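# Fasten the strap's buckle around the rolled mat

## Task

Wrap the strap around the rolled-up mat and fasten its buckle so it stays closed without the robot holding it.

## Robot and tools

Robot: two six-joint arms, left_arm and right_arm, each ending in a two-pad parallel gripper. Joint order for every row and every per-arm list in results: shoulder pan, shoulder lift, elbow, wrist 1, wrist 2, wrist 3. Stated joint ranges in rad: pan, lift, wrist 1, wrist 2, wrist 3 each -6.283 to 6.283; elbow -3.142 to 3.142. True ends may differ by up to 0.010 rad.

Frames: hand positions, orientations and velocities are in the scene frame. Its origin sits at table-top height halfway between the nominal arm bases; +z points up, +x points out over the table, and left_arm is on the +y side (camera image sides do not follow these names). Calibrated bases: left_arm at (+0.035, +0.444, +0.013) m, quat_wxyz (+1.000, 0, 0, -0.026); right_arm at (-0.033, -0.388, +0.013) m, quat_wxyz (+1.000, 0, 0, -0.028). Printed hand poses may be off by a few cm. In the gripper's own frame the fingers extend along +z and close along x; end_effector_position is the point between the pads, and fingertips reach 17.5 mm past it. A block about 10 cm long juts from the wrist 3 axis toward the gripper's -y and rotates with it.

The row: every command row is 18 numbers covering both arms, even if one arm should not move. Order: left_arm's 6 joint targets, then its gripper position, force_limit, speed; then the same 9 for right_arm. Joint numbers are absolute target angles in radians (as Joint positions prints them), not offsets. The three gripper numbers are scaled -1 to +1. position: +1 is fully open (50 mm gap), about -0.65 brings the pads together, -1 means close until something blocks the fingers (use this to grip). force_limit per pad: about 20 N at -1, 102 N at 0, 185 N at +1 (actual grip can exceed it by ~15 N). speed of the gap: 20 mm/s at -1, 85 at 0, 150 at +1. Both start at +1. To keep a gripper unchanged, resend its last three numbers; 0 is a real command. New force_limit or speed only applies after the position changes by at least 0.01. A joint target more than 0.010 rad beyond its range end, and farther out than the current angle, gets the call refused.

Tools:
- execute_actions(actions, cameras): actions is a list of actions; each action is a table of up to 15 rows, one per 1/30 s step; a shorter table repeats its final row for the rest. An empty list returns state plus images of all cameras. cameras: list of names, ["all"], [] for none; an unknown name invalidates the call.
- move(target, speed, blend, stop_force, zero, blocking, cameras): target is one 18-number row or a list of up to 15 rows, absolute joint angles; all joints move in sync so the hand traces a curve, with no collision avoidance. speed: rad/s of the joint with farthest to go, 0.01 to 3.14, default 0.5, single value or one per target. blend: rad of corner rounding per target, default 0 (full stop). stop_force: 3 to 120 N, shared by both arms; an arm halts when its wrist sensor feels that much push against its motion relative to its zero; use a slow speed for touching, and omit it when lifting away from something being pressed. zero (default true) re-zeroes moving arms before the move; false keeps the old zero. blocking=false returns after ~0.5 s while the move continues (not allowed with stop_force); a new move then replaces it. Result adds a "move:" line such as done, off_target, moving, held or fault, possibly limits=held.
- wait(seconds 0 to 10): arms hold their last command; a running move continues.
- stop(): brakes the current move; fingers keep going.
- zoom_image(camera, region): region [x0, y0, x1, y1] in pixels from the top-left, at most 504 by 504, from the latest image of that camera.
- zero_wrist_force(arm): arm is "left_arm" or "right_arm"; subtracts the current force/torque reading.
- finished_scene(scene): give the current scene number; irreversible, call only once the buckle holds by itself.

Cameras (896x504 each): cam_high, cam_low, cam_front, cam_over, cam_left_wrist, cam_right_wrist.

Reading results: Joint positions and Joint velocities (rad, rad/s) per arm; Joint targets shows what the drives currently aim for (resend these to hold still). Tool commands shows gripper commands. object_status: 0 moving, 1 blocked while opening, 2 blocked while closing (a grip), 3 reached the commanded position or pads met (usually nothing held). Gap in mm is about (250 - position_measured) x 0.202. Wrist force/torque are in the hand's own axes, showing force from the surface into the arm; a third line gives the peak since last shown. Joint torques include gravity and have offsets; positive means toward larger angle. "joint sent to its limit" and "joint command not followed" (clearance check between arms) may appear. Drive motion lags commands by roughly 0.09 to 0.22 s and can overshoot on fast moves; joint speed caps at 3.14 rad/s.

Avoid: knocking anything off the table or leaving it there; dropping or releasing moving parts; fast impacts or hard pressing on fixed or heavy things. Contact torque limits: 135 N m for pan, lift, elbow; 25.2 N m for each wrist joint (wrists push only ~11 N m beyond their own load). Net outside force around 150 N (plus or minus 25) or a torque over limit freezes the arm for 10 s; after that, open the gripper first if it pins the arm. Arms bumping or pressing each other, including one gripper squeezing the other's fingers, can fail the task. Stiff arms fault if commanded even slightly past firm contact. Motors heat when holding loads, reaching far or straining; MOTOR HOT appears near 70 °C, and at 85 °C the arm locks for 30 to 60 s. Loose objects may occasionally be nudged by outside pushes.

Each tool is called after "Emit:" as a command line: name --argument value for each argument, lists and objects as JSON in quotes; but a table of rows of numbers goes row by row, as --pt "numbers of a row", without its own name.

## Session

Emit:
execute_actions --actions '[]'

Scene clock: 0.00 s.
left_arm: end_effector_position=(+0.6102, +0.1454, +0.1192) position_measured=3 object_status=3 end_effector_quat_wxyz=(-0.133, -0.562, +0.665, -0.473) | right_arm: end_effector_position=(+0.6689, -0.1292, +0.3927) position_measured=3 object_status=3 end_effector_quat_wxyz=(+0.221, -0.465, +0.790, +0.335)
Joint positions: left_arm=[-0.419 -0.971 2.084 -3.596 -2.133 2.556] | right_arm=[3.49 -2.054 -1.132 -1.177 2.335 -2.202]
Joint velocities: within noise
Joint torques (N m): no reading
Motor temperatures (°C): left_arm=[26 29 27 33 35 33] | right_arm=[32 31 24 30 40 34]
Wrist force (N): no reading
Wrist torque (N m): no reading
Wrist force, peak (N): no reading
Joint targets: left_arm=[-0.419 -0.971 2.084 -3.596 -2.133 2.556] | right_arm=[3.490 -2.054 -1.132 -1.177 2.335 -2.202]
Tool commands: left_gripper/position=+1.0 left_gripper/force_limit=+1.0 left_gripper/speed=+1.0 right_gripper/position=+1.0 right_gripper/force_limit=+1.0 right_gripper/speed=+1.0

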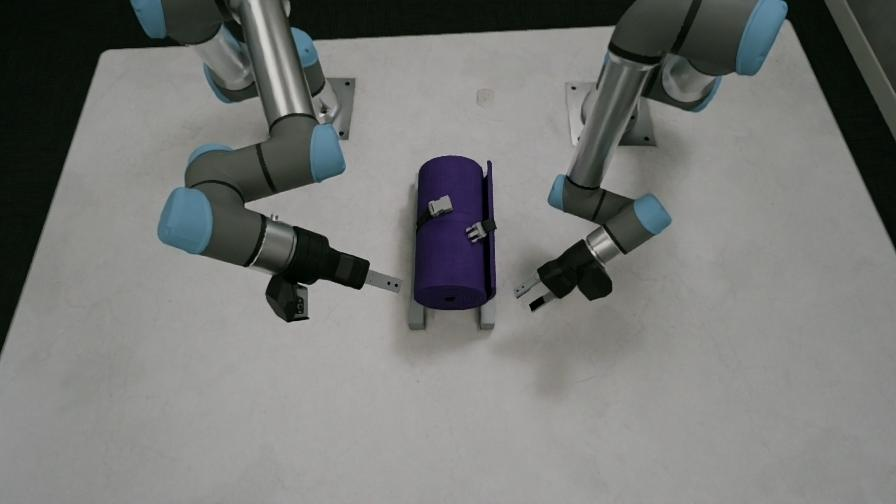

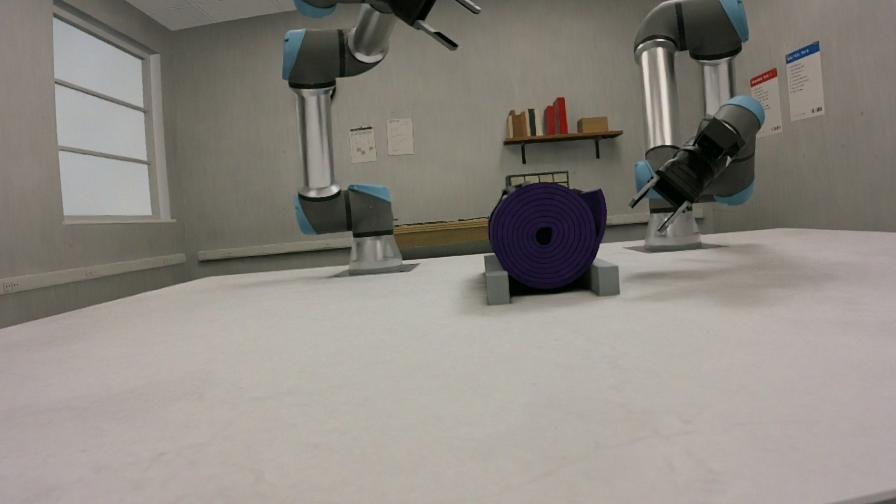

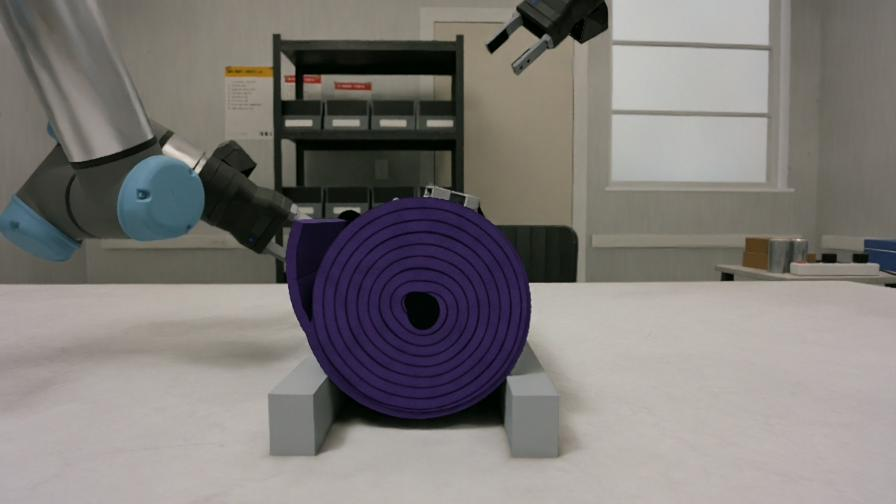

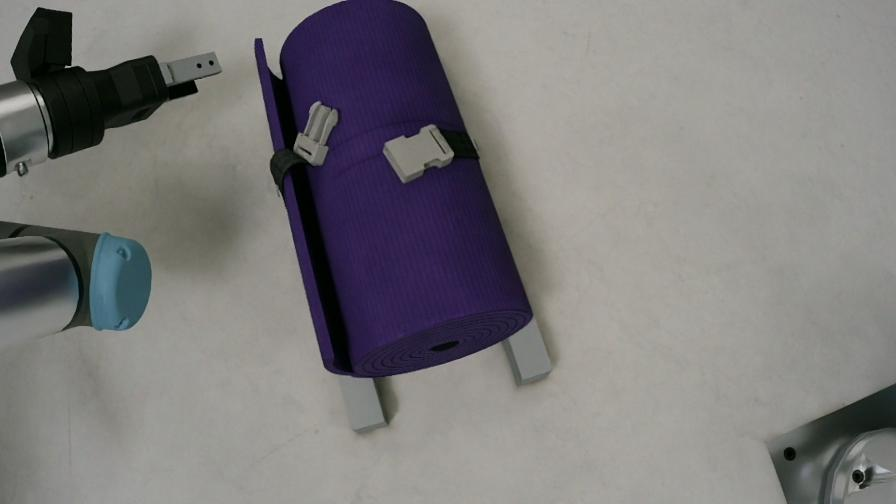

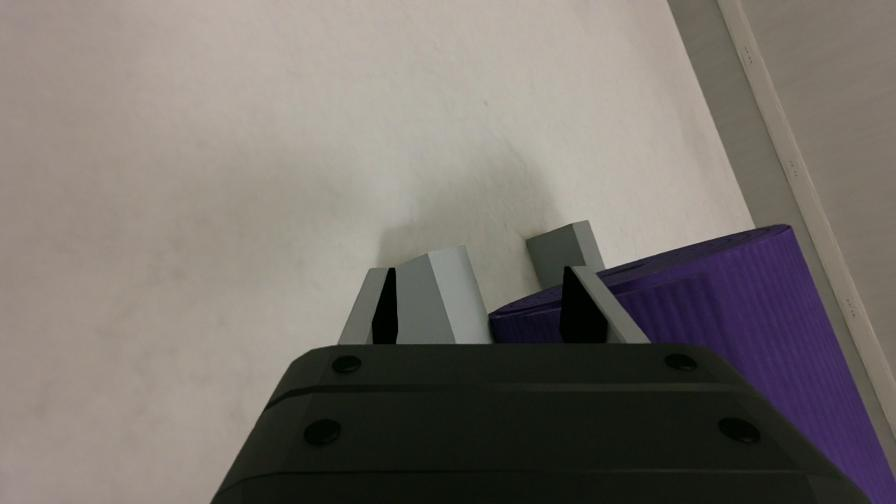

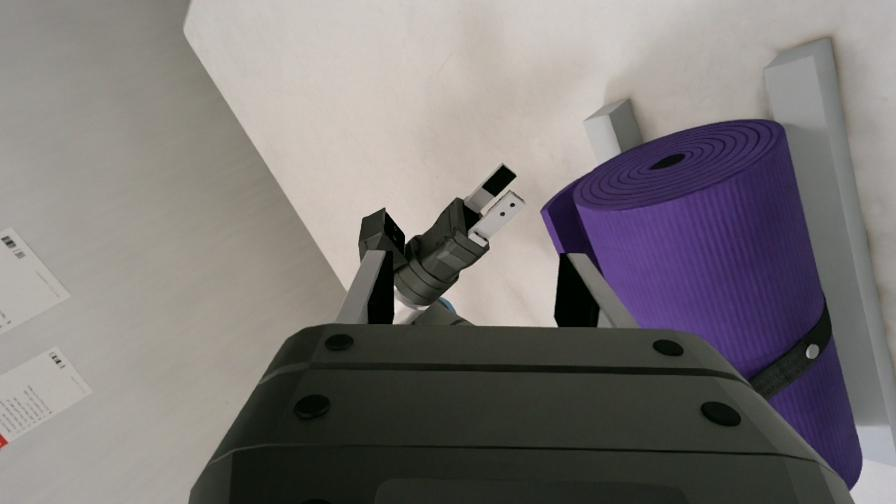

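Emit:
move --pt "-0.419 -1.4 2.0 -3.2 -2.133 2.556 0.9 1 -1 3.49 -2.0 -1.132 -1.177 2.335 -2.202 0.9 1 -1" --pt "-0.9579 -1.4316 1.5255 -1.6647 -1.5708 0.561 0.9 1 -1 4.1023 -1.7061 -1.5303 -1.476 1.5708 -0.6657 0.9 1 -1" --speed 0.7 --cameras '["all"]'

Scene clock: 38.73 s.
left_arm: end_effector_position=(+0.4554, +0.0449, +0.2947) position_measured=18 object_status=3 end_effector_quat_wxyz=(+0.038, +0.998, -0.049, +0.006) | right_arm: end_effector_position=(+0.4120, -0.0396, +0.3008) position_measured=18 object_status=3 end_effector_quat_wxyz=(-0.002, -0.004, +1.000, +0.004)
Joint positions: left_arm=[-0.923 -1.43 1.557 -1.766 -1.608 0.692] | right_arm=[4.096 -1.709 -1.526 -1.473 1.579 -0.682]
Joint torques (N m): left_arm=[10.45 -30.5 -18.99 -4.94 -1.9 -1.59] | right_arm=[-1.59 19.3 33.1 4.25 1.81 1.05]
Wrist force (N): left_arm=[-0.9 -1.0 1.4] | right_arm=[0.8 0.3 -0.6]
Wrist torque (N m): left_arm=[-0.06 -0.02 -0.29] | right_arm=[-0.06 -0.18 -0.13]
Wrist force, peak (N): left_arm=[-5.1 2.2 -0.2] | right_arm=[2.0 0.7 -0.3]
Joint targets: left_arm=[-0.922 -1.430 1.557 -1.766 -1.608 0.692] | right_arm=[4.096 -1.709 -1.526 -1.473 1.579 -0.682]
move: held (left_arm; a check stopped the path), off_target (right_arm; braked when a check withheld steps of left_arm); path passed 1 of 2 targets; limits=held; left_arm: the wrist 3 is farthest, 0.131 rad from its target; right_arm: the wrist 3 is farthest, 0.016 rad from its target
joint command not followed: on one or more control steps a check withheld the commanded joint targets of the left arm, and it was not sent them on those steps.
cause: the commanded joint targets, or the way to them, would bring a part of the robot too close to another arm (a part of this arm just beyond the elbow and a part of the right arm just beyond the elbow, 11 mm apart when this arm was first held).

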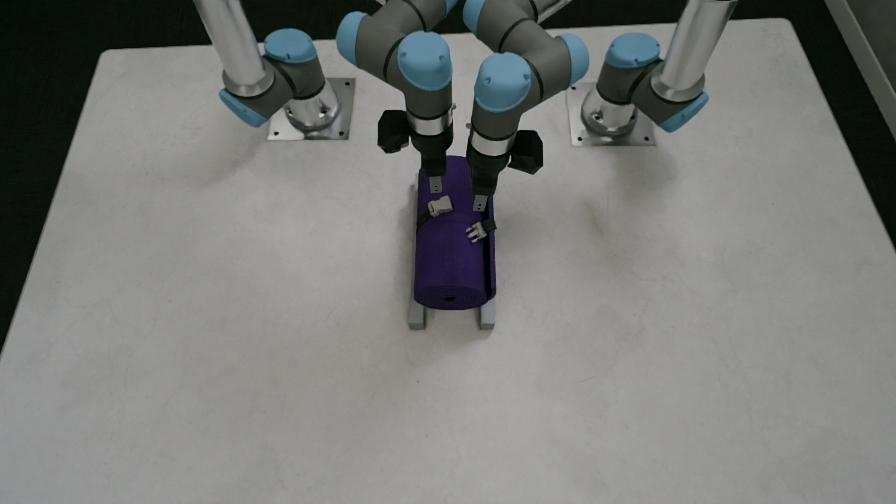

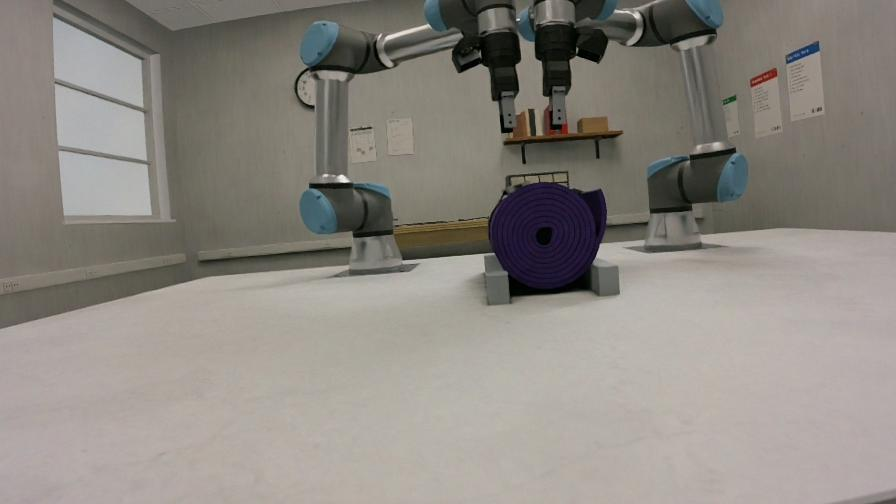

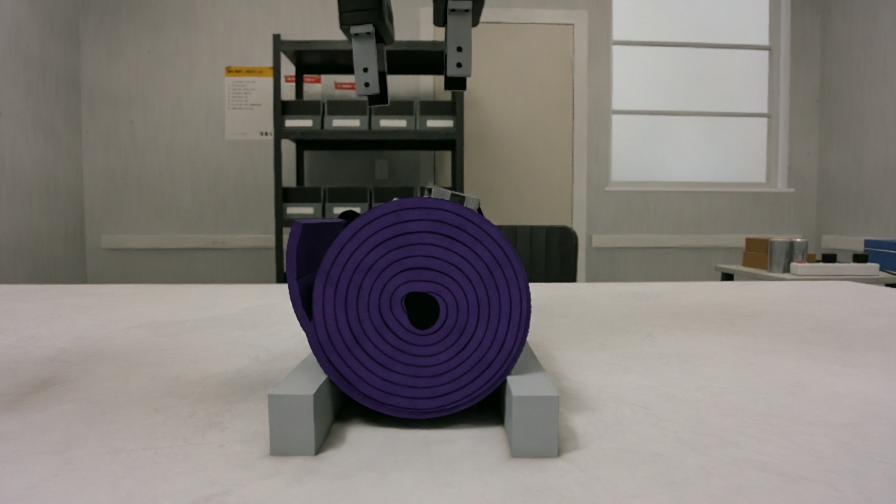

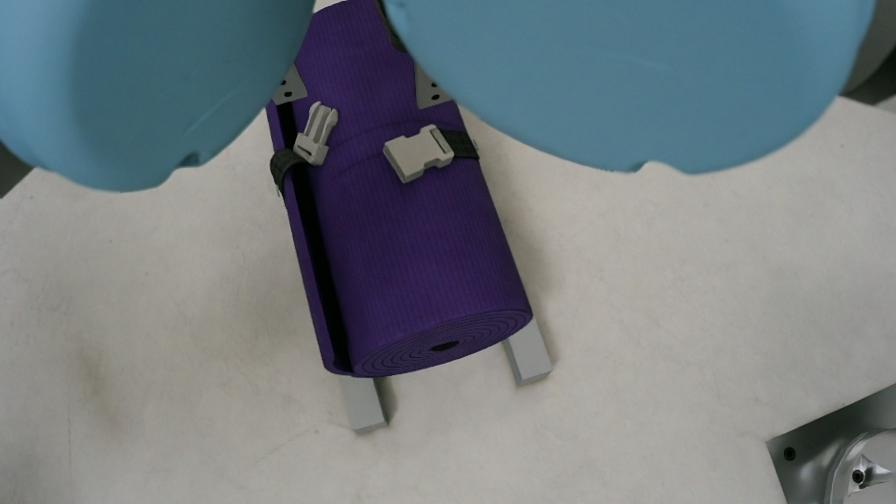

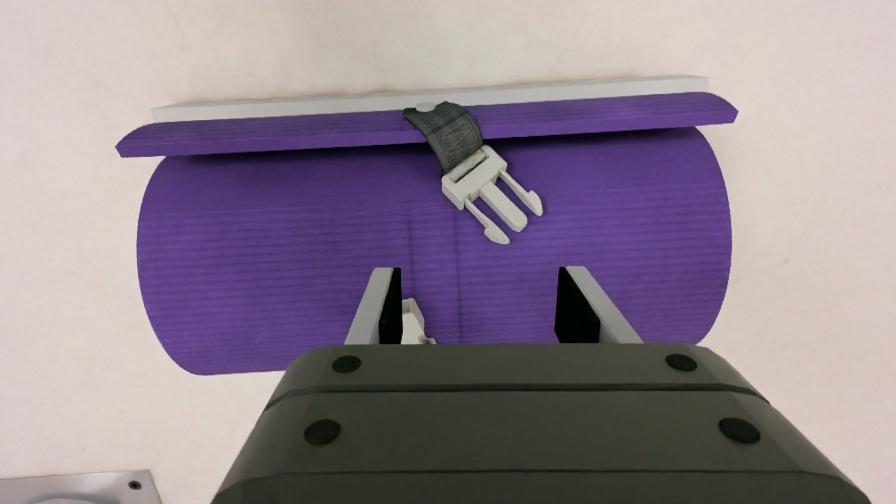

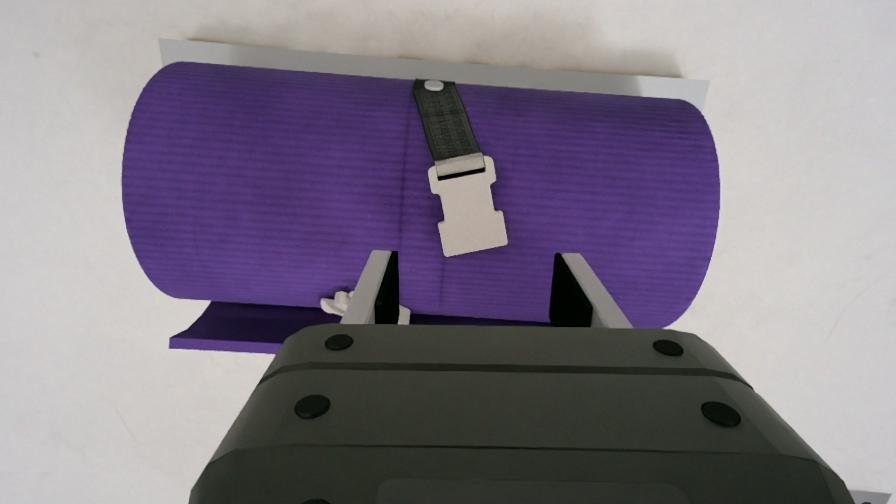

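Emit:
zoom_image --camera "cam_front" --region '[310, 160, 510, 260]'

Emit:
zoom_image --camera "cam_left_wrist" --region '[370, 80, 590, 270]'

Emit:
zoom_image --camera "cam_right_wrist" --region '[310, 60, 590, 340]'

Scaled by 2.520.

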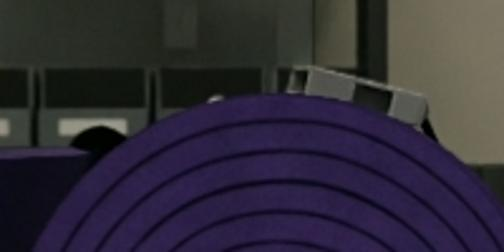

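Scaled by 2.291.

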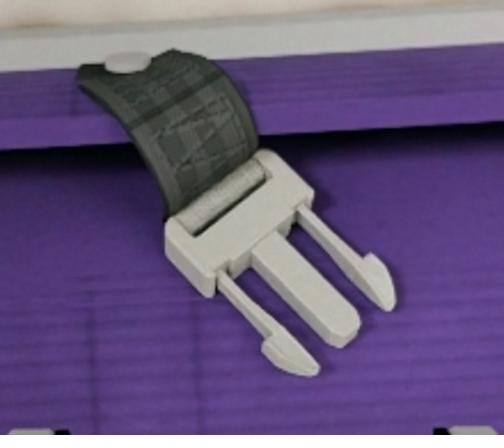

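Scaled by 1.800.

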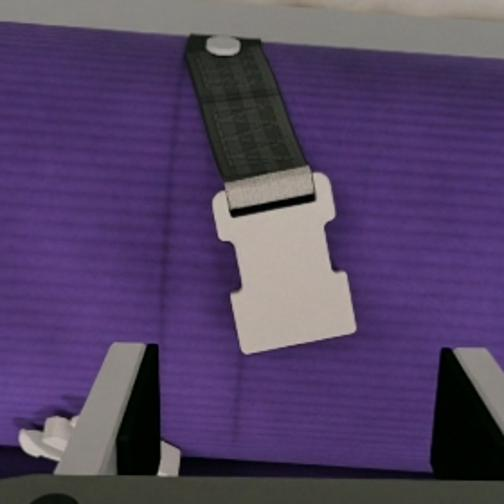

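Emit:
move --target '[-0.7665,-1.5256,2.0646,-2.5346,-1.8418,0.024,0.9,1,-1,3.7013,-1.7279,-2.0637,-0.588,2.2961,-1.0902,0.9,1,-1]' --speed 0.5 --cameras '["cam_front","cam_left_wrist","cam_right_wrist","cam_over"]'

Scene clock: 94.87 s.
left_arm: end_effector_position=(+0.4575, +0.0862, +0.2122) position_measured=18 object_status=3 end_effector_quat_wxyz=(+0.243, +0.915, +0.318, -0.043) | right_arm: end_effector_position=(+0.4179, -0.0954, +0.2069) position_measured=18 object_status=3 end_effector_quat_wxyz=(-0.029, -0.069, +0.921, +0.381)
Joint positions: left_arm=[-0.766 -1.526 2.064 -2.534 -1.842 0.024] | right_arm=[3.701 -1.728 -2.064 -0.588 2.296 -1.09]
Joint torques (N m): left_arm=[-8.69 -19.67 -20.26 -3.52 1.16 0.56] | right_arm=[-1.42 26.05 19.77 5.03 0.93 0.35]
Wrist force (N): left_arm=[-1.0 -2.0 2.1] | right_arm=[0.3 -0.2 -0.1]
Wrist torque (N m): left_arm=[-0.19 0.06 -0.38] | right_arm=[-0.12 0.07 -0.65]
Wrist force, peak (N): left_arm=[-0.7 -3.1 2.1] | right_arm=[1.4 1.1 -2.2]
Joint targets: left_arm=[-0.766 -1.526 2.065 -2.535 -1.842 0.024] | right_arm=[3.701 -1.728 -2.064 -0.588 2.296 -1.090]
move: done
Images, in order (width x height): cam_front 896x504, cam_over 896x504, cam_left_wrist 896x504, cam_right_wrist 896x504.

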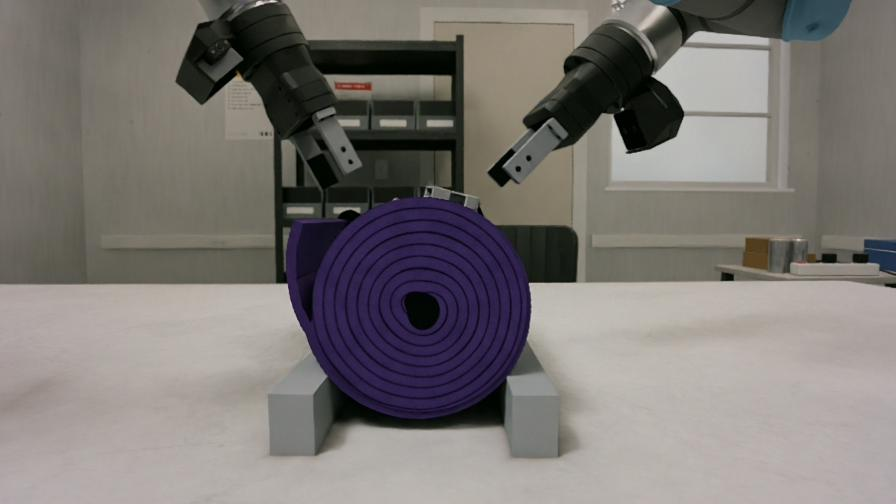

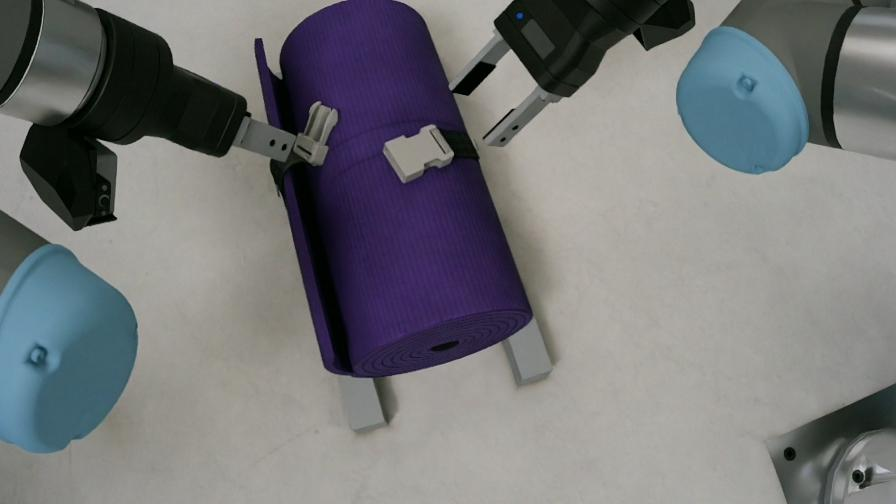

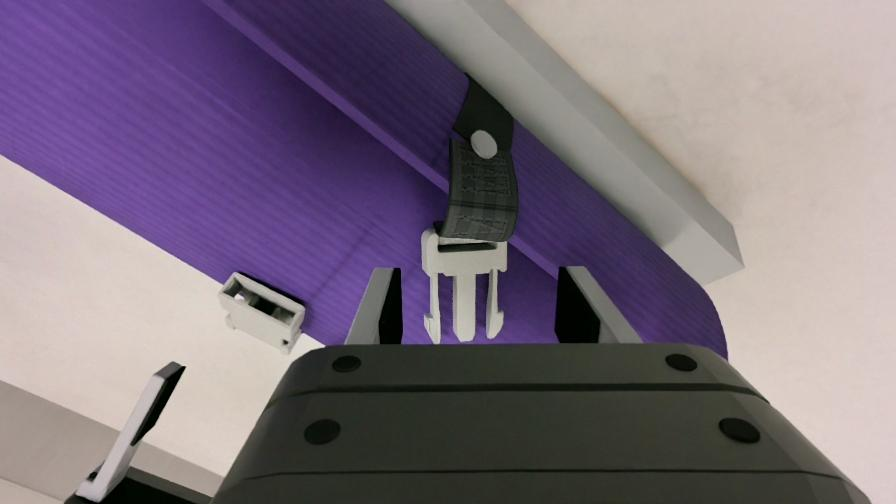

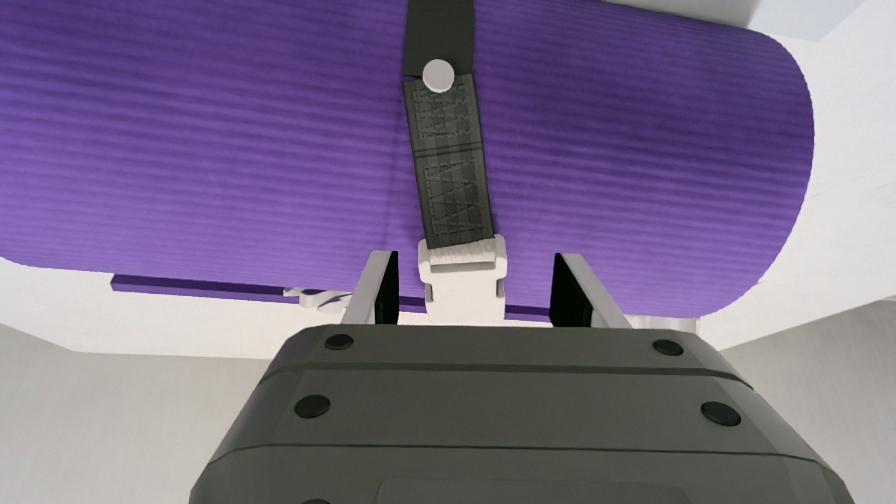

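Emit:
move --target '[-0.7928,-1.4576,2.0793,-2.6243,-1.8308,0.0,0.9,1,-1,3.7441,-1.7906,-2.0783,-0.4755,2.2814,-1.0366,0.9,1,-1]' --speed 0.1 --stop_force 10 --cameras '["cam_front","cam_left_wrist","cam_right_wrist"]'

Emit:
zoom_image --camera "cam_front" --region '[310, 140, 560, 265]'

Scene clock: 113.20 s.
left_arm: end_effector_position=(+0.4584, +0.0675, +0.1834) position_measured=18 object_status=3 end_effector_quat_wxyz=(+0.244, +0.915, +0.318, -0.043) | right_arm: end_effector_position=(+0.4176, -0.0720, +0.1818) position_measured=18 object_status=3 end_effector_quat_wxyz=(-0.029, -0.069, +0.921, +0.382)
Joint positions: left_arm=[-0.793 -1.458 2.079 -2.624 -1.831 0] | right_arm=[3.744 -1.791 -2.078 -0.476 2.281 -1.037]
Joint torques (N m): left_arm=[11.42 -38.03 -28.68 -1.14 -2.57 2.42] | right_arm=[-7.7 38.9 27.76 4.29 4.03 -0.79]
Wrist force (N): left_arm=[-1.1 -1.9 1.9] | right_arm=[0.1 -0.2 -0.2]
Wrist torque (N m): left_arm=[-0.16 0.08 -0.25] | right_arm=[-0.10 0.08 -0.66]
Wrist force, peak (N): left_arm=[-1.1 -1.9 2.6] | right_arm=[0.2 0.0 -0.8]
Joint targets: left_arm=[-0.793 -1.458 2.079 -2.624 -1.831 0.000] | right_arm=[3.744 -1.791 -2.078 -0.475 2.281 -1.037]
move: done
Images, in order (width x height): cam_front 896x504, cam_left_wrist 896x504, cam_right_wrist 896x504.

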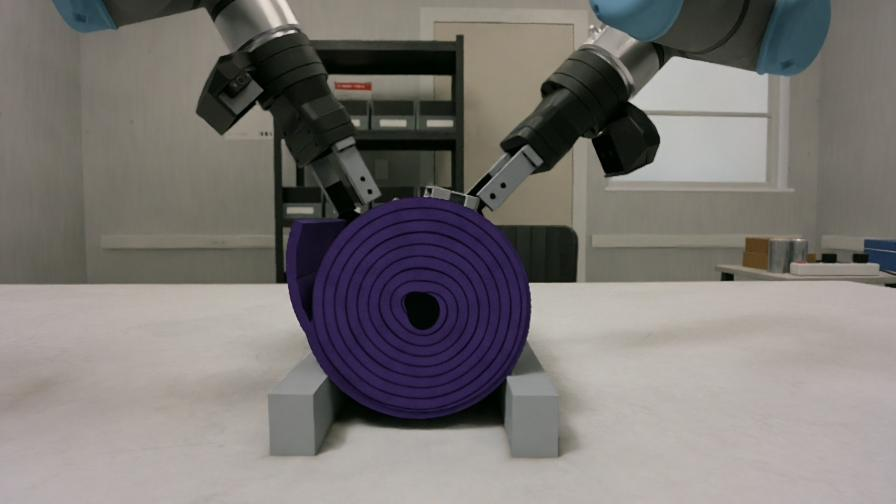

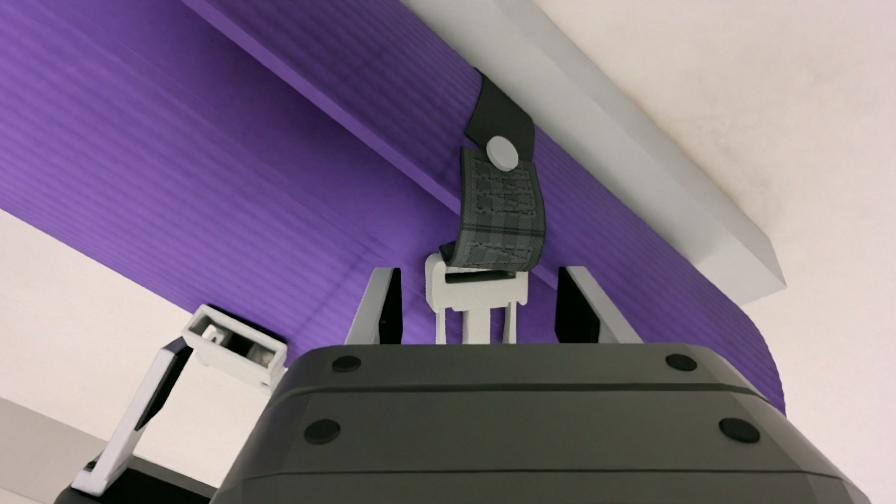

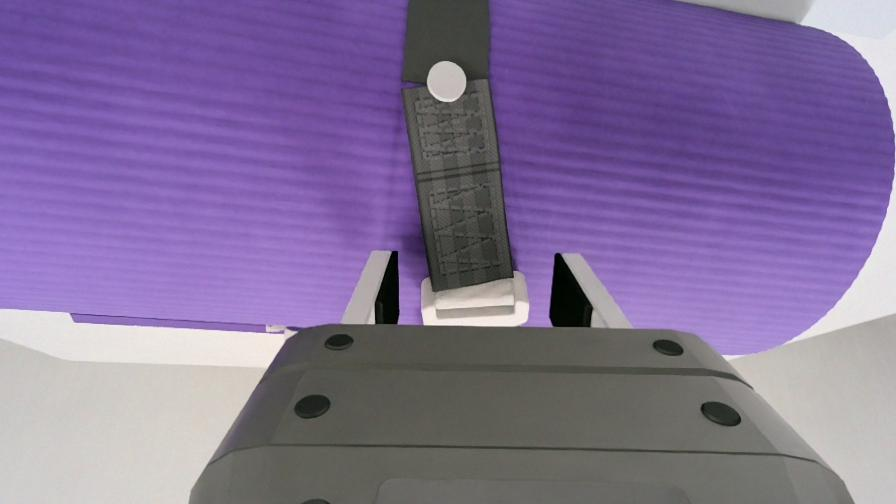

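Scaled by 2.016.

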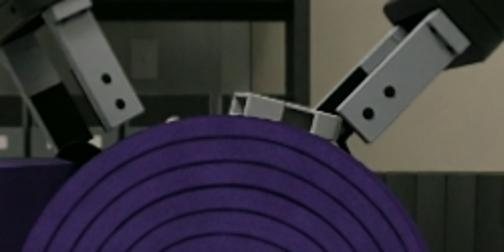

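Emit:
move --target '[-0.802,-1.4338,2.0844,-2.6557,-1.827,-0.0084,0.9,1,-1,3.7518,-1.8019,-2.0809,-0.4552,2.2788,-1.027,0.9,1,-1]' --speed 0.05 --stop_force 8 --cameras '["cam_front","cam_left_wrist","cam_right_wrist"]'

Emit:
zoom_image --camera "cam_front" --region '[310, 140, 560, 265]'

Scene clock: 126.17 s.
left_arm: end_effector_position=(+0.4582, +0.0616, +0.1736) position_measured=18 object_status=3 end_effector_quat_wxyz=(+0.244, +0.915, +0.318, -0.043) | right_arm: end_effector_position=(+0.4172, -0.0679, +0.1773) position_measured=18 object_status=3 end_effector_quat_wxyz=(-0.029, -0.069, +0.921, +0.382)
Joint positions: left_arm=[-0.802 -1.435 2.084 -2.655 -1.827 -0.008] | right_arm=[3.752 -1.802 -2.081 -0.455 2.279 -1.027]
Joint torques (N m): left_arm=[10.36 -36.25 -27.49 -1.59 -2.49 2.5] | right_arm=[-6.54 37.37 17.59 2.12 2.92 -0.87]
Wrist force (N): left_arm=[-1.7 -0.2 -1.8] | right_arm=[0.5 0.2 -4.1]
Wrist torque (N m): left_arm=[-0.16 0.16 -0.22] | right_arm=[-0.07 -0.02 -0.65]
Wrist force, peak (N): left_arm=[-2.8 2.7 -6.5] | right_arm=[0.4 0.3 -4.7]
Joint targets: left_arm=[-0.802 -1.435 2.084 -2.655 -1.827 -0.008] | right_arm=[3.752 -1.802 -2.081 -0.455 2.279 -1.027]
move: contact (left_arm)
Images, in order (width x height): cam_front 896x504, cam_left_wrist 896x504, cam_right_wrist 896x504.

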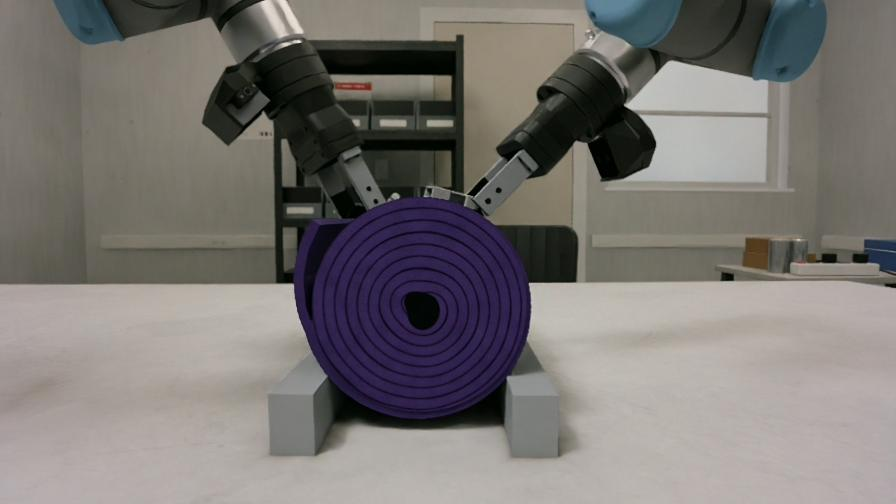

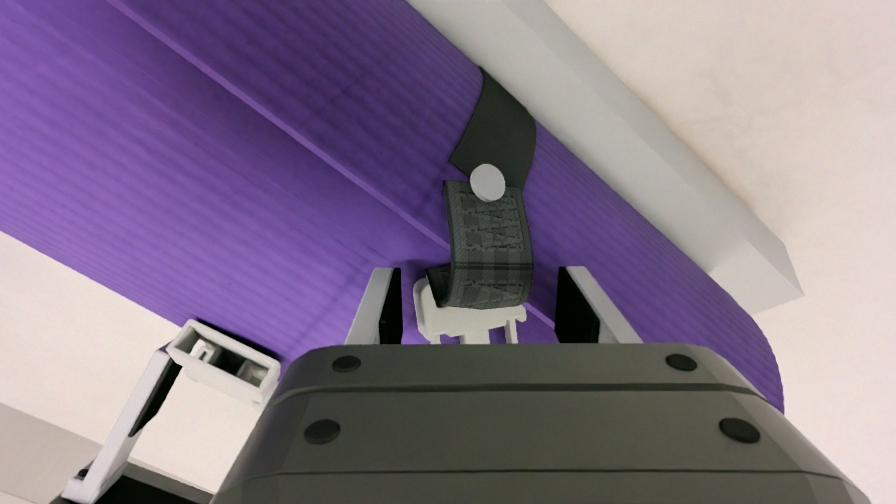

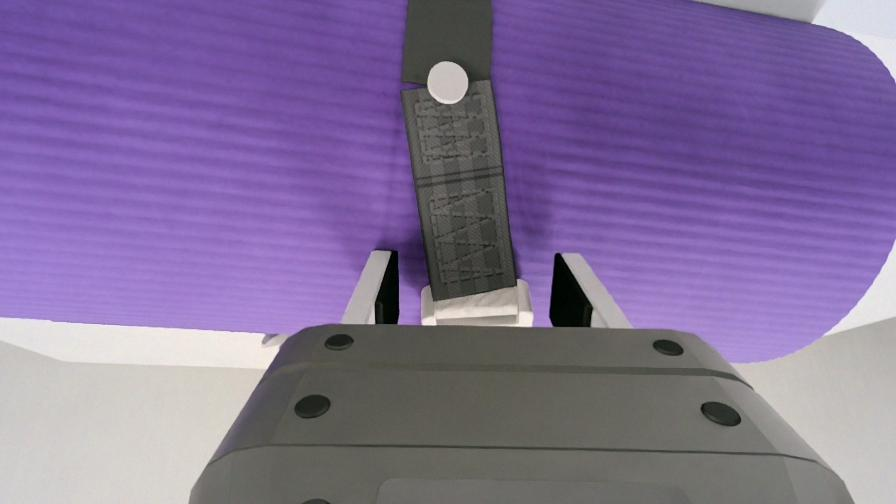

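Scaled by 2.016.

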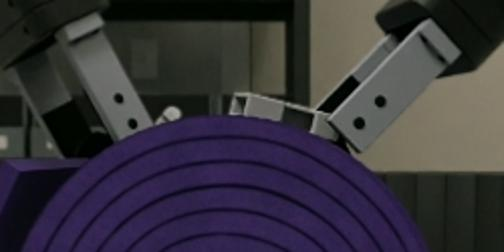

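Emit:
move --target '[-0.802,-1.435,2.084,-2.655,-1.827,-0.0084,-1,0.6,-1,3.7518,-1.8019,-2.0809,-0.4552,2.2788,-1.027,-1,1,-1]' --speed 0.1 --cameras '["cam_front","cam_left_wrist","cam_right_wrist"]'

Emit:
zoom_image --camera "cam_front" --region '[310, 140, 560, 265]'

Scene clock: 134.07 s.
left_arm: end_effector_position=(+0.4582, +0.0613, +0.1741) position_measured=249 object_status=2 end_effector_quat_wxyz=(+0.244, +0.915, +0.318, -0.043) | right_arm: end_effector_position=(+0.4172, -0.0679, +0.1774) position_measured=98 object_status=2 end_effector_quat_wxyz=(-0.029, -0.069, +0.921, +0.382)
Joint positions: left_arm=[-0.802 -1.435 2.084 -2.655 -1.827 -0.008] | right_arm=[3.752 -1.802 -2.081 -0.455 2.279 -1.027]
Joint torques (N m): left_arm=[-9.5 -16.57 -14.5 -0.2 -2.11 -2.41] | right_arm=[-2.06 37 23.1 3.8 3.73 -0.78]
Wrist force (N): left_arm=[5.7 0.8 -25.6] | right_arm=[0.0 -0.2 -0.2]
Wrist torque (N m): left_arm=[-0.04 0.20 -0.19] | right_arm=[-0.09 0.11 -0.65]
Wrist force, peak (N): left_arm=[-2.1 3.1 -30.0] | right_arm=[0.6 0.2 -4.4]
Joint targets: left_arm=[-0.802 -1.435 2.084 -2.655 -1.827 -0.008] | right_arm=[3.752 -1.802 -2.081 -0.455 2.279 -1.027]
move: done
Images, in order (width x height): cam_front 896x504, cam_left_wrist 896x504, cam_right_wrist 896x504.

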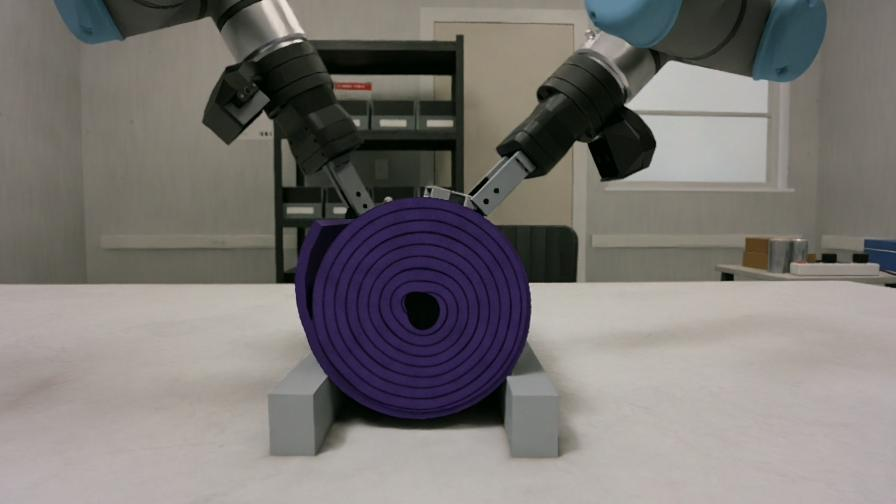

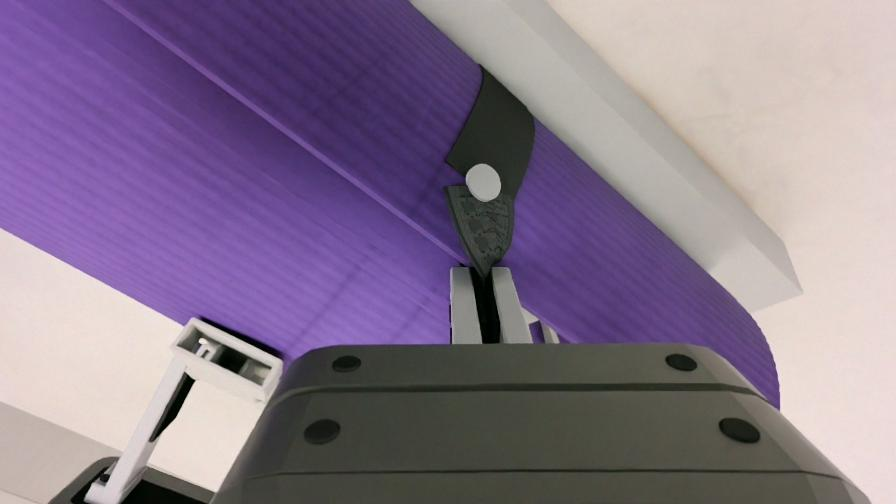

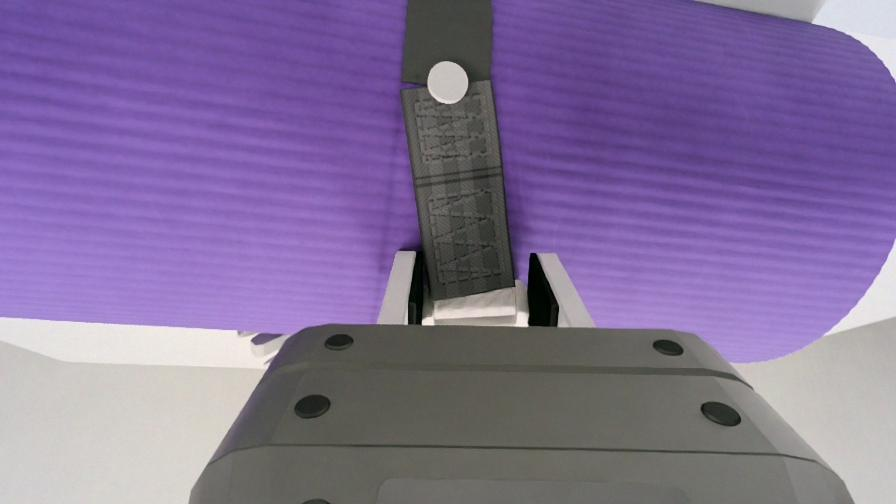

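Scaled by 2.016.

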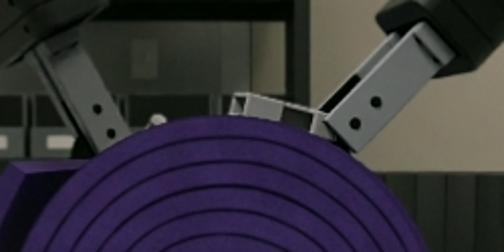

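Emit:
move --target '[-0.802,-1.435,2.084,-2.655,-1.827,-0.0084,0.9,1,-1,3.7518,-1.8019,-2.0809,-0.4552,2.2788,-1.027,-1,1,-1]' --speed 0.1

Emit:
move --target '[-0.7928,-1.4576,2.0793,-2.6243,-1.8308,0.0,0.9,1,-1,3.7518,-1.8019,-2.0809,-0.4552,2.2788,-1.027,-1,1,-1]' --speed 0.1 --cameras '["cam_front","cam_left_wrist"]'

Emit:
zoom_image --camera "cam_left_wrist" --region '[350, 200, 610, 350]'

Scene clock: 141.67 s.
left_arm: end_effector_position=(+0.4582, +0.0613, +0.1740) position_measured=18 object_status=0 end_effector_quat_wxyz=(+0.244, +0.915, +0.318, -0.043) | right_arm: end_effector_position=(+0.4172, -0.0679, +0.1774) position_measured=98 object_status=2 end_effector_quat_wxyz=(-0.029, -0.069, +0.921, +0.382)
Joint positions: left_arm=[-0.802 -1.435 2.084 -2.655 -1.827 -0.008] | right_arm=[3.752 -1.802 -2.081 -0.455 2.279 -1.027]
Joint torques (N m): left_arm=[-0.36 -30.77 -22.81 -5.12 -1.2 -2.38] | right_arm=[5.99 34.9 23.13 4.76 3.5 -0.76]
Wrist force (N): left_arm=[-1.6 -2.0 0.2] | right_arm=[0.2 -0.5 0.1]
Wrist torque (N m): left_arm=[-0.17 0.13 -0.24] | right_arm=[-0.13 0.07 -0.65]
Wrist force, peak (N): left_arm=[5.2 1.0 -26.6] | right_arm=[0.5 -0.5 -0.3]
Joint targets: left_arm=[-0.802 -1.435 2.084 -2.655 -1.827 -0.008] | right_arm=[3.752 -1.802 -2.081 -0.455 2.279 -1.027]
move: done

Scene clock: 142.40 s.
left_arm: end_effector_position=(+0.4584, +0.0676, +0.1835) position_measured=18 object_status=3 end_effector_quat_wxyz=(+0.244, +0.915, +0.318, -0.043) | right_arm: end_effector_position=(+0.4172, -0.0679, +0.1774) position_measured=98 object_status=2 end_effector_quat_wxyz=(-0.029, -0.069, +0.921, +0.382)
Joint positions: left_arm=[-0.793 -1.458 2.079 -2.624 -1.831 0] | right_arm=[3.752 -1.802 -2.081 -0.455 2.279 -1.027]
Joint torques (N m): left_arm=[-3.49 -20.8 -22.74 -6.31 -1.62 0.48] | right_arm=[6.33 34.7 23.09 4.65 3.62 -0.76]
Wrist force (N): left_arm=[-0.9 -1.8 1.9] | right_arm=[0.4 -0.2 -0.1]
Wrist torque (N m): left_arm=[-0.15 0.04 -0.37] | right_arm=[-0.10 0.05 -0.66]
Wrist force, peak (N): left_arm=[-2.5 -2.1 -1.2] | right_arm=[0.4 -0.5 -0.2]
Joint targets: left_arm=[-0.793 -1.458 2.079 -2.624 -1.831 0.000] | right_arm=[3.752 -1.802 -2.081 -0.455 2.279 -1.027]
move: done
Images, in order (width x height): cam_front 896x504, cam_left_wrist 896x504.

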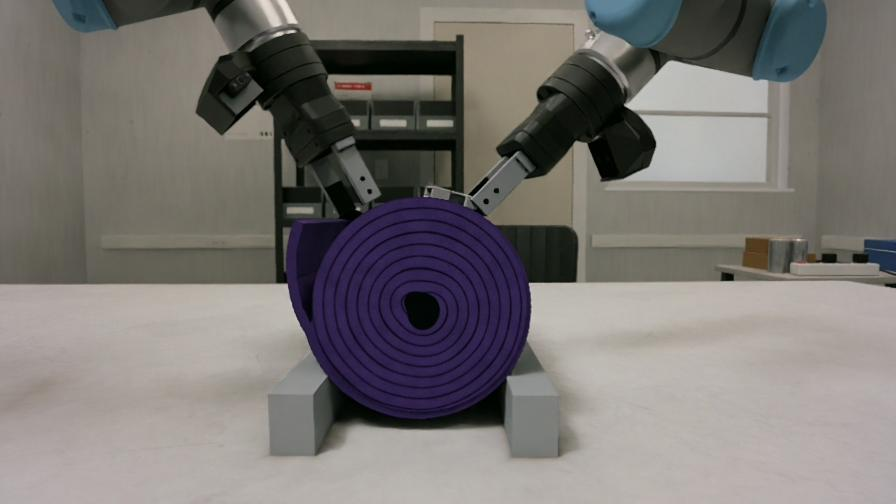

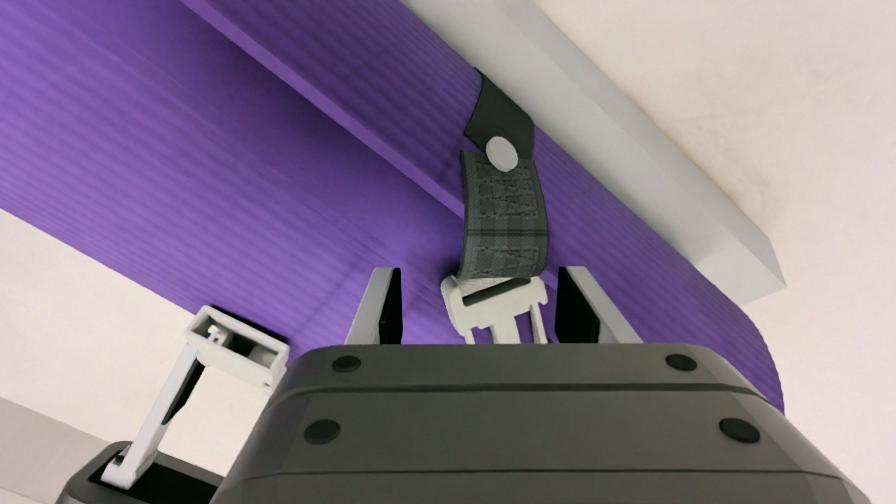

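Scaled by 1.938.

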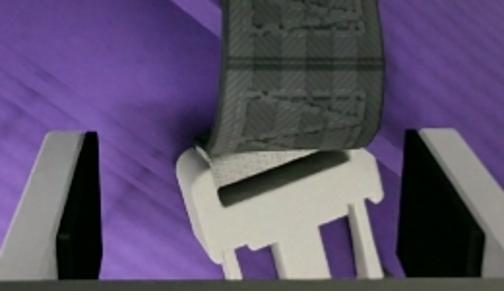

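Emit:
move --target '[-0.771,-1.4552,2.0441,-2.5858,-1.8399,-0.2806,0.9,1,-1,3.7518,-1.8019,-2.0809,-0.4552,2.2788,-1.027,-1,1,-1]' --speed 0.2 --cameras '["cam_left_wrist"]'

Emit:
zoom_image --camera "cam_left_wrist" --region '[350, 200, 610, 350]'

Scene clock: 162.10 s.
left_arm: end_effector_position=(+0.4696, +0.0702, +0.1933) position_measured=18 object_status=3 end_effector_quat_wxyz=(+0.234, +0.857, +0.452, -0.079) | right_arm: end_effector_position=(+0.4172, -0.0679, +0.1774) position_measured=98 object_status=2 end_effector_quat_wxyz=(-0.029, -0.069, +0.921, +0.382)
Joint positions: left_arm=[-0.771 -1.455 2.044 -2.586 -1.84 -0.281] | right_arm=[3.752 -1.802 -2.081 -0.455 2.279 -1.027]
Joint torques (N m): left_arm=[-4.42 -24.34 -15.42 -5.66 -1.29 1.92] | right_arm=[6.59 33.18 23.65 4.73 3.67 -0.73]
Wrist force (N): left_arm=[-1.2 -1.6 1.9] | right_arm=[0.2 -0.2 -0.1]
Wrist torque (N m): left_arm=[-0.11 0.09 -0.37] | right_arm=[-0.10 0.09 -0.65]
Wrist force, peak (N): left_arm=[-1.1 -2.5 2.0] | right_arm=[0.4 -0.6 0.2]
Joint targets: left_arm=[-0.771 -1.455 2.044 -2.586 -1.840 -0.281] | right_arm=[3.752 -1.802 -2.081 -0.455 2.279 -1.027]
move: done
Images, in order (width x height): cam_left_wrist 896x504.

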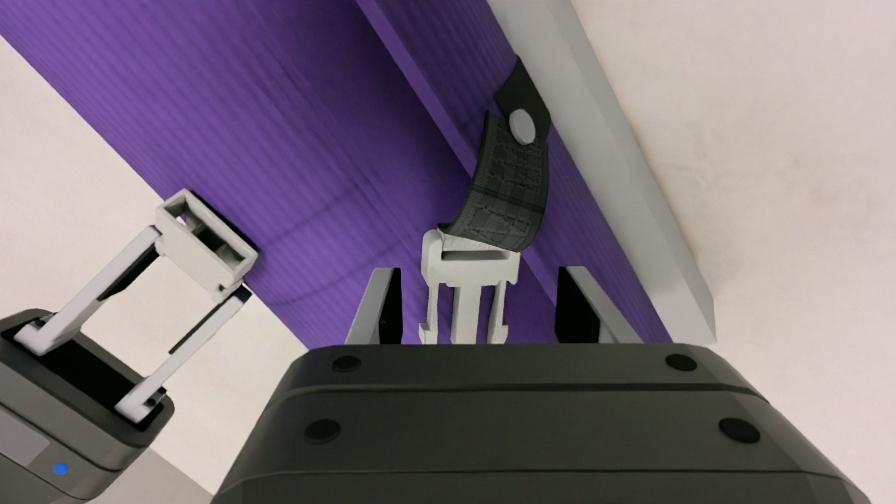

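Scaled by 1.938.

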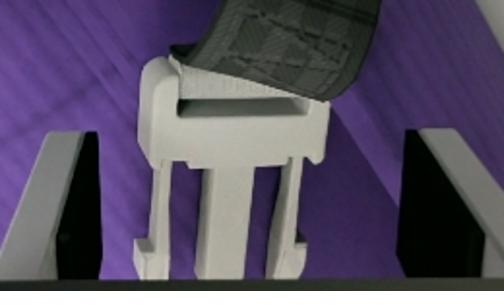

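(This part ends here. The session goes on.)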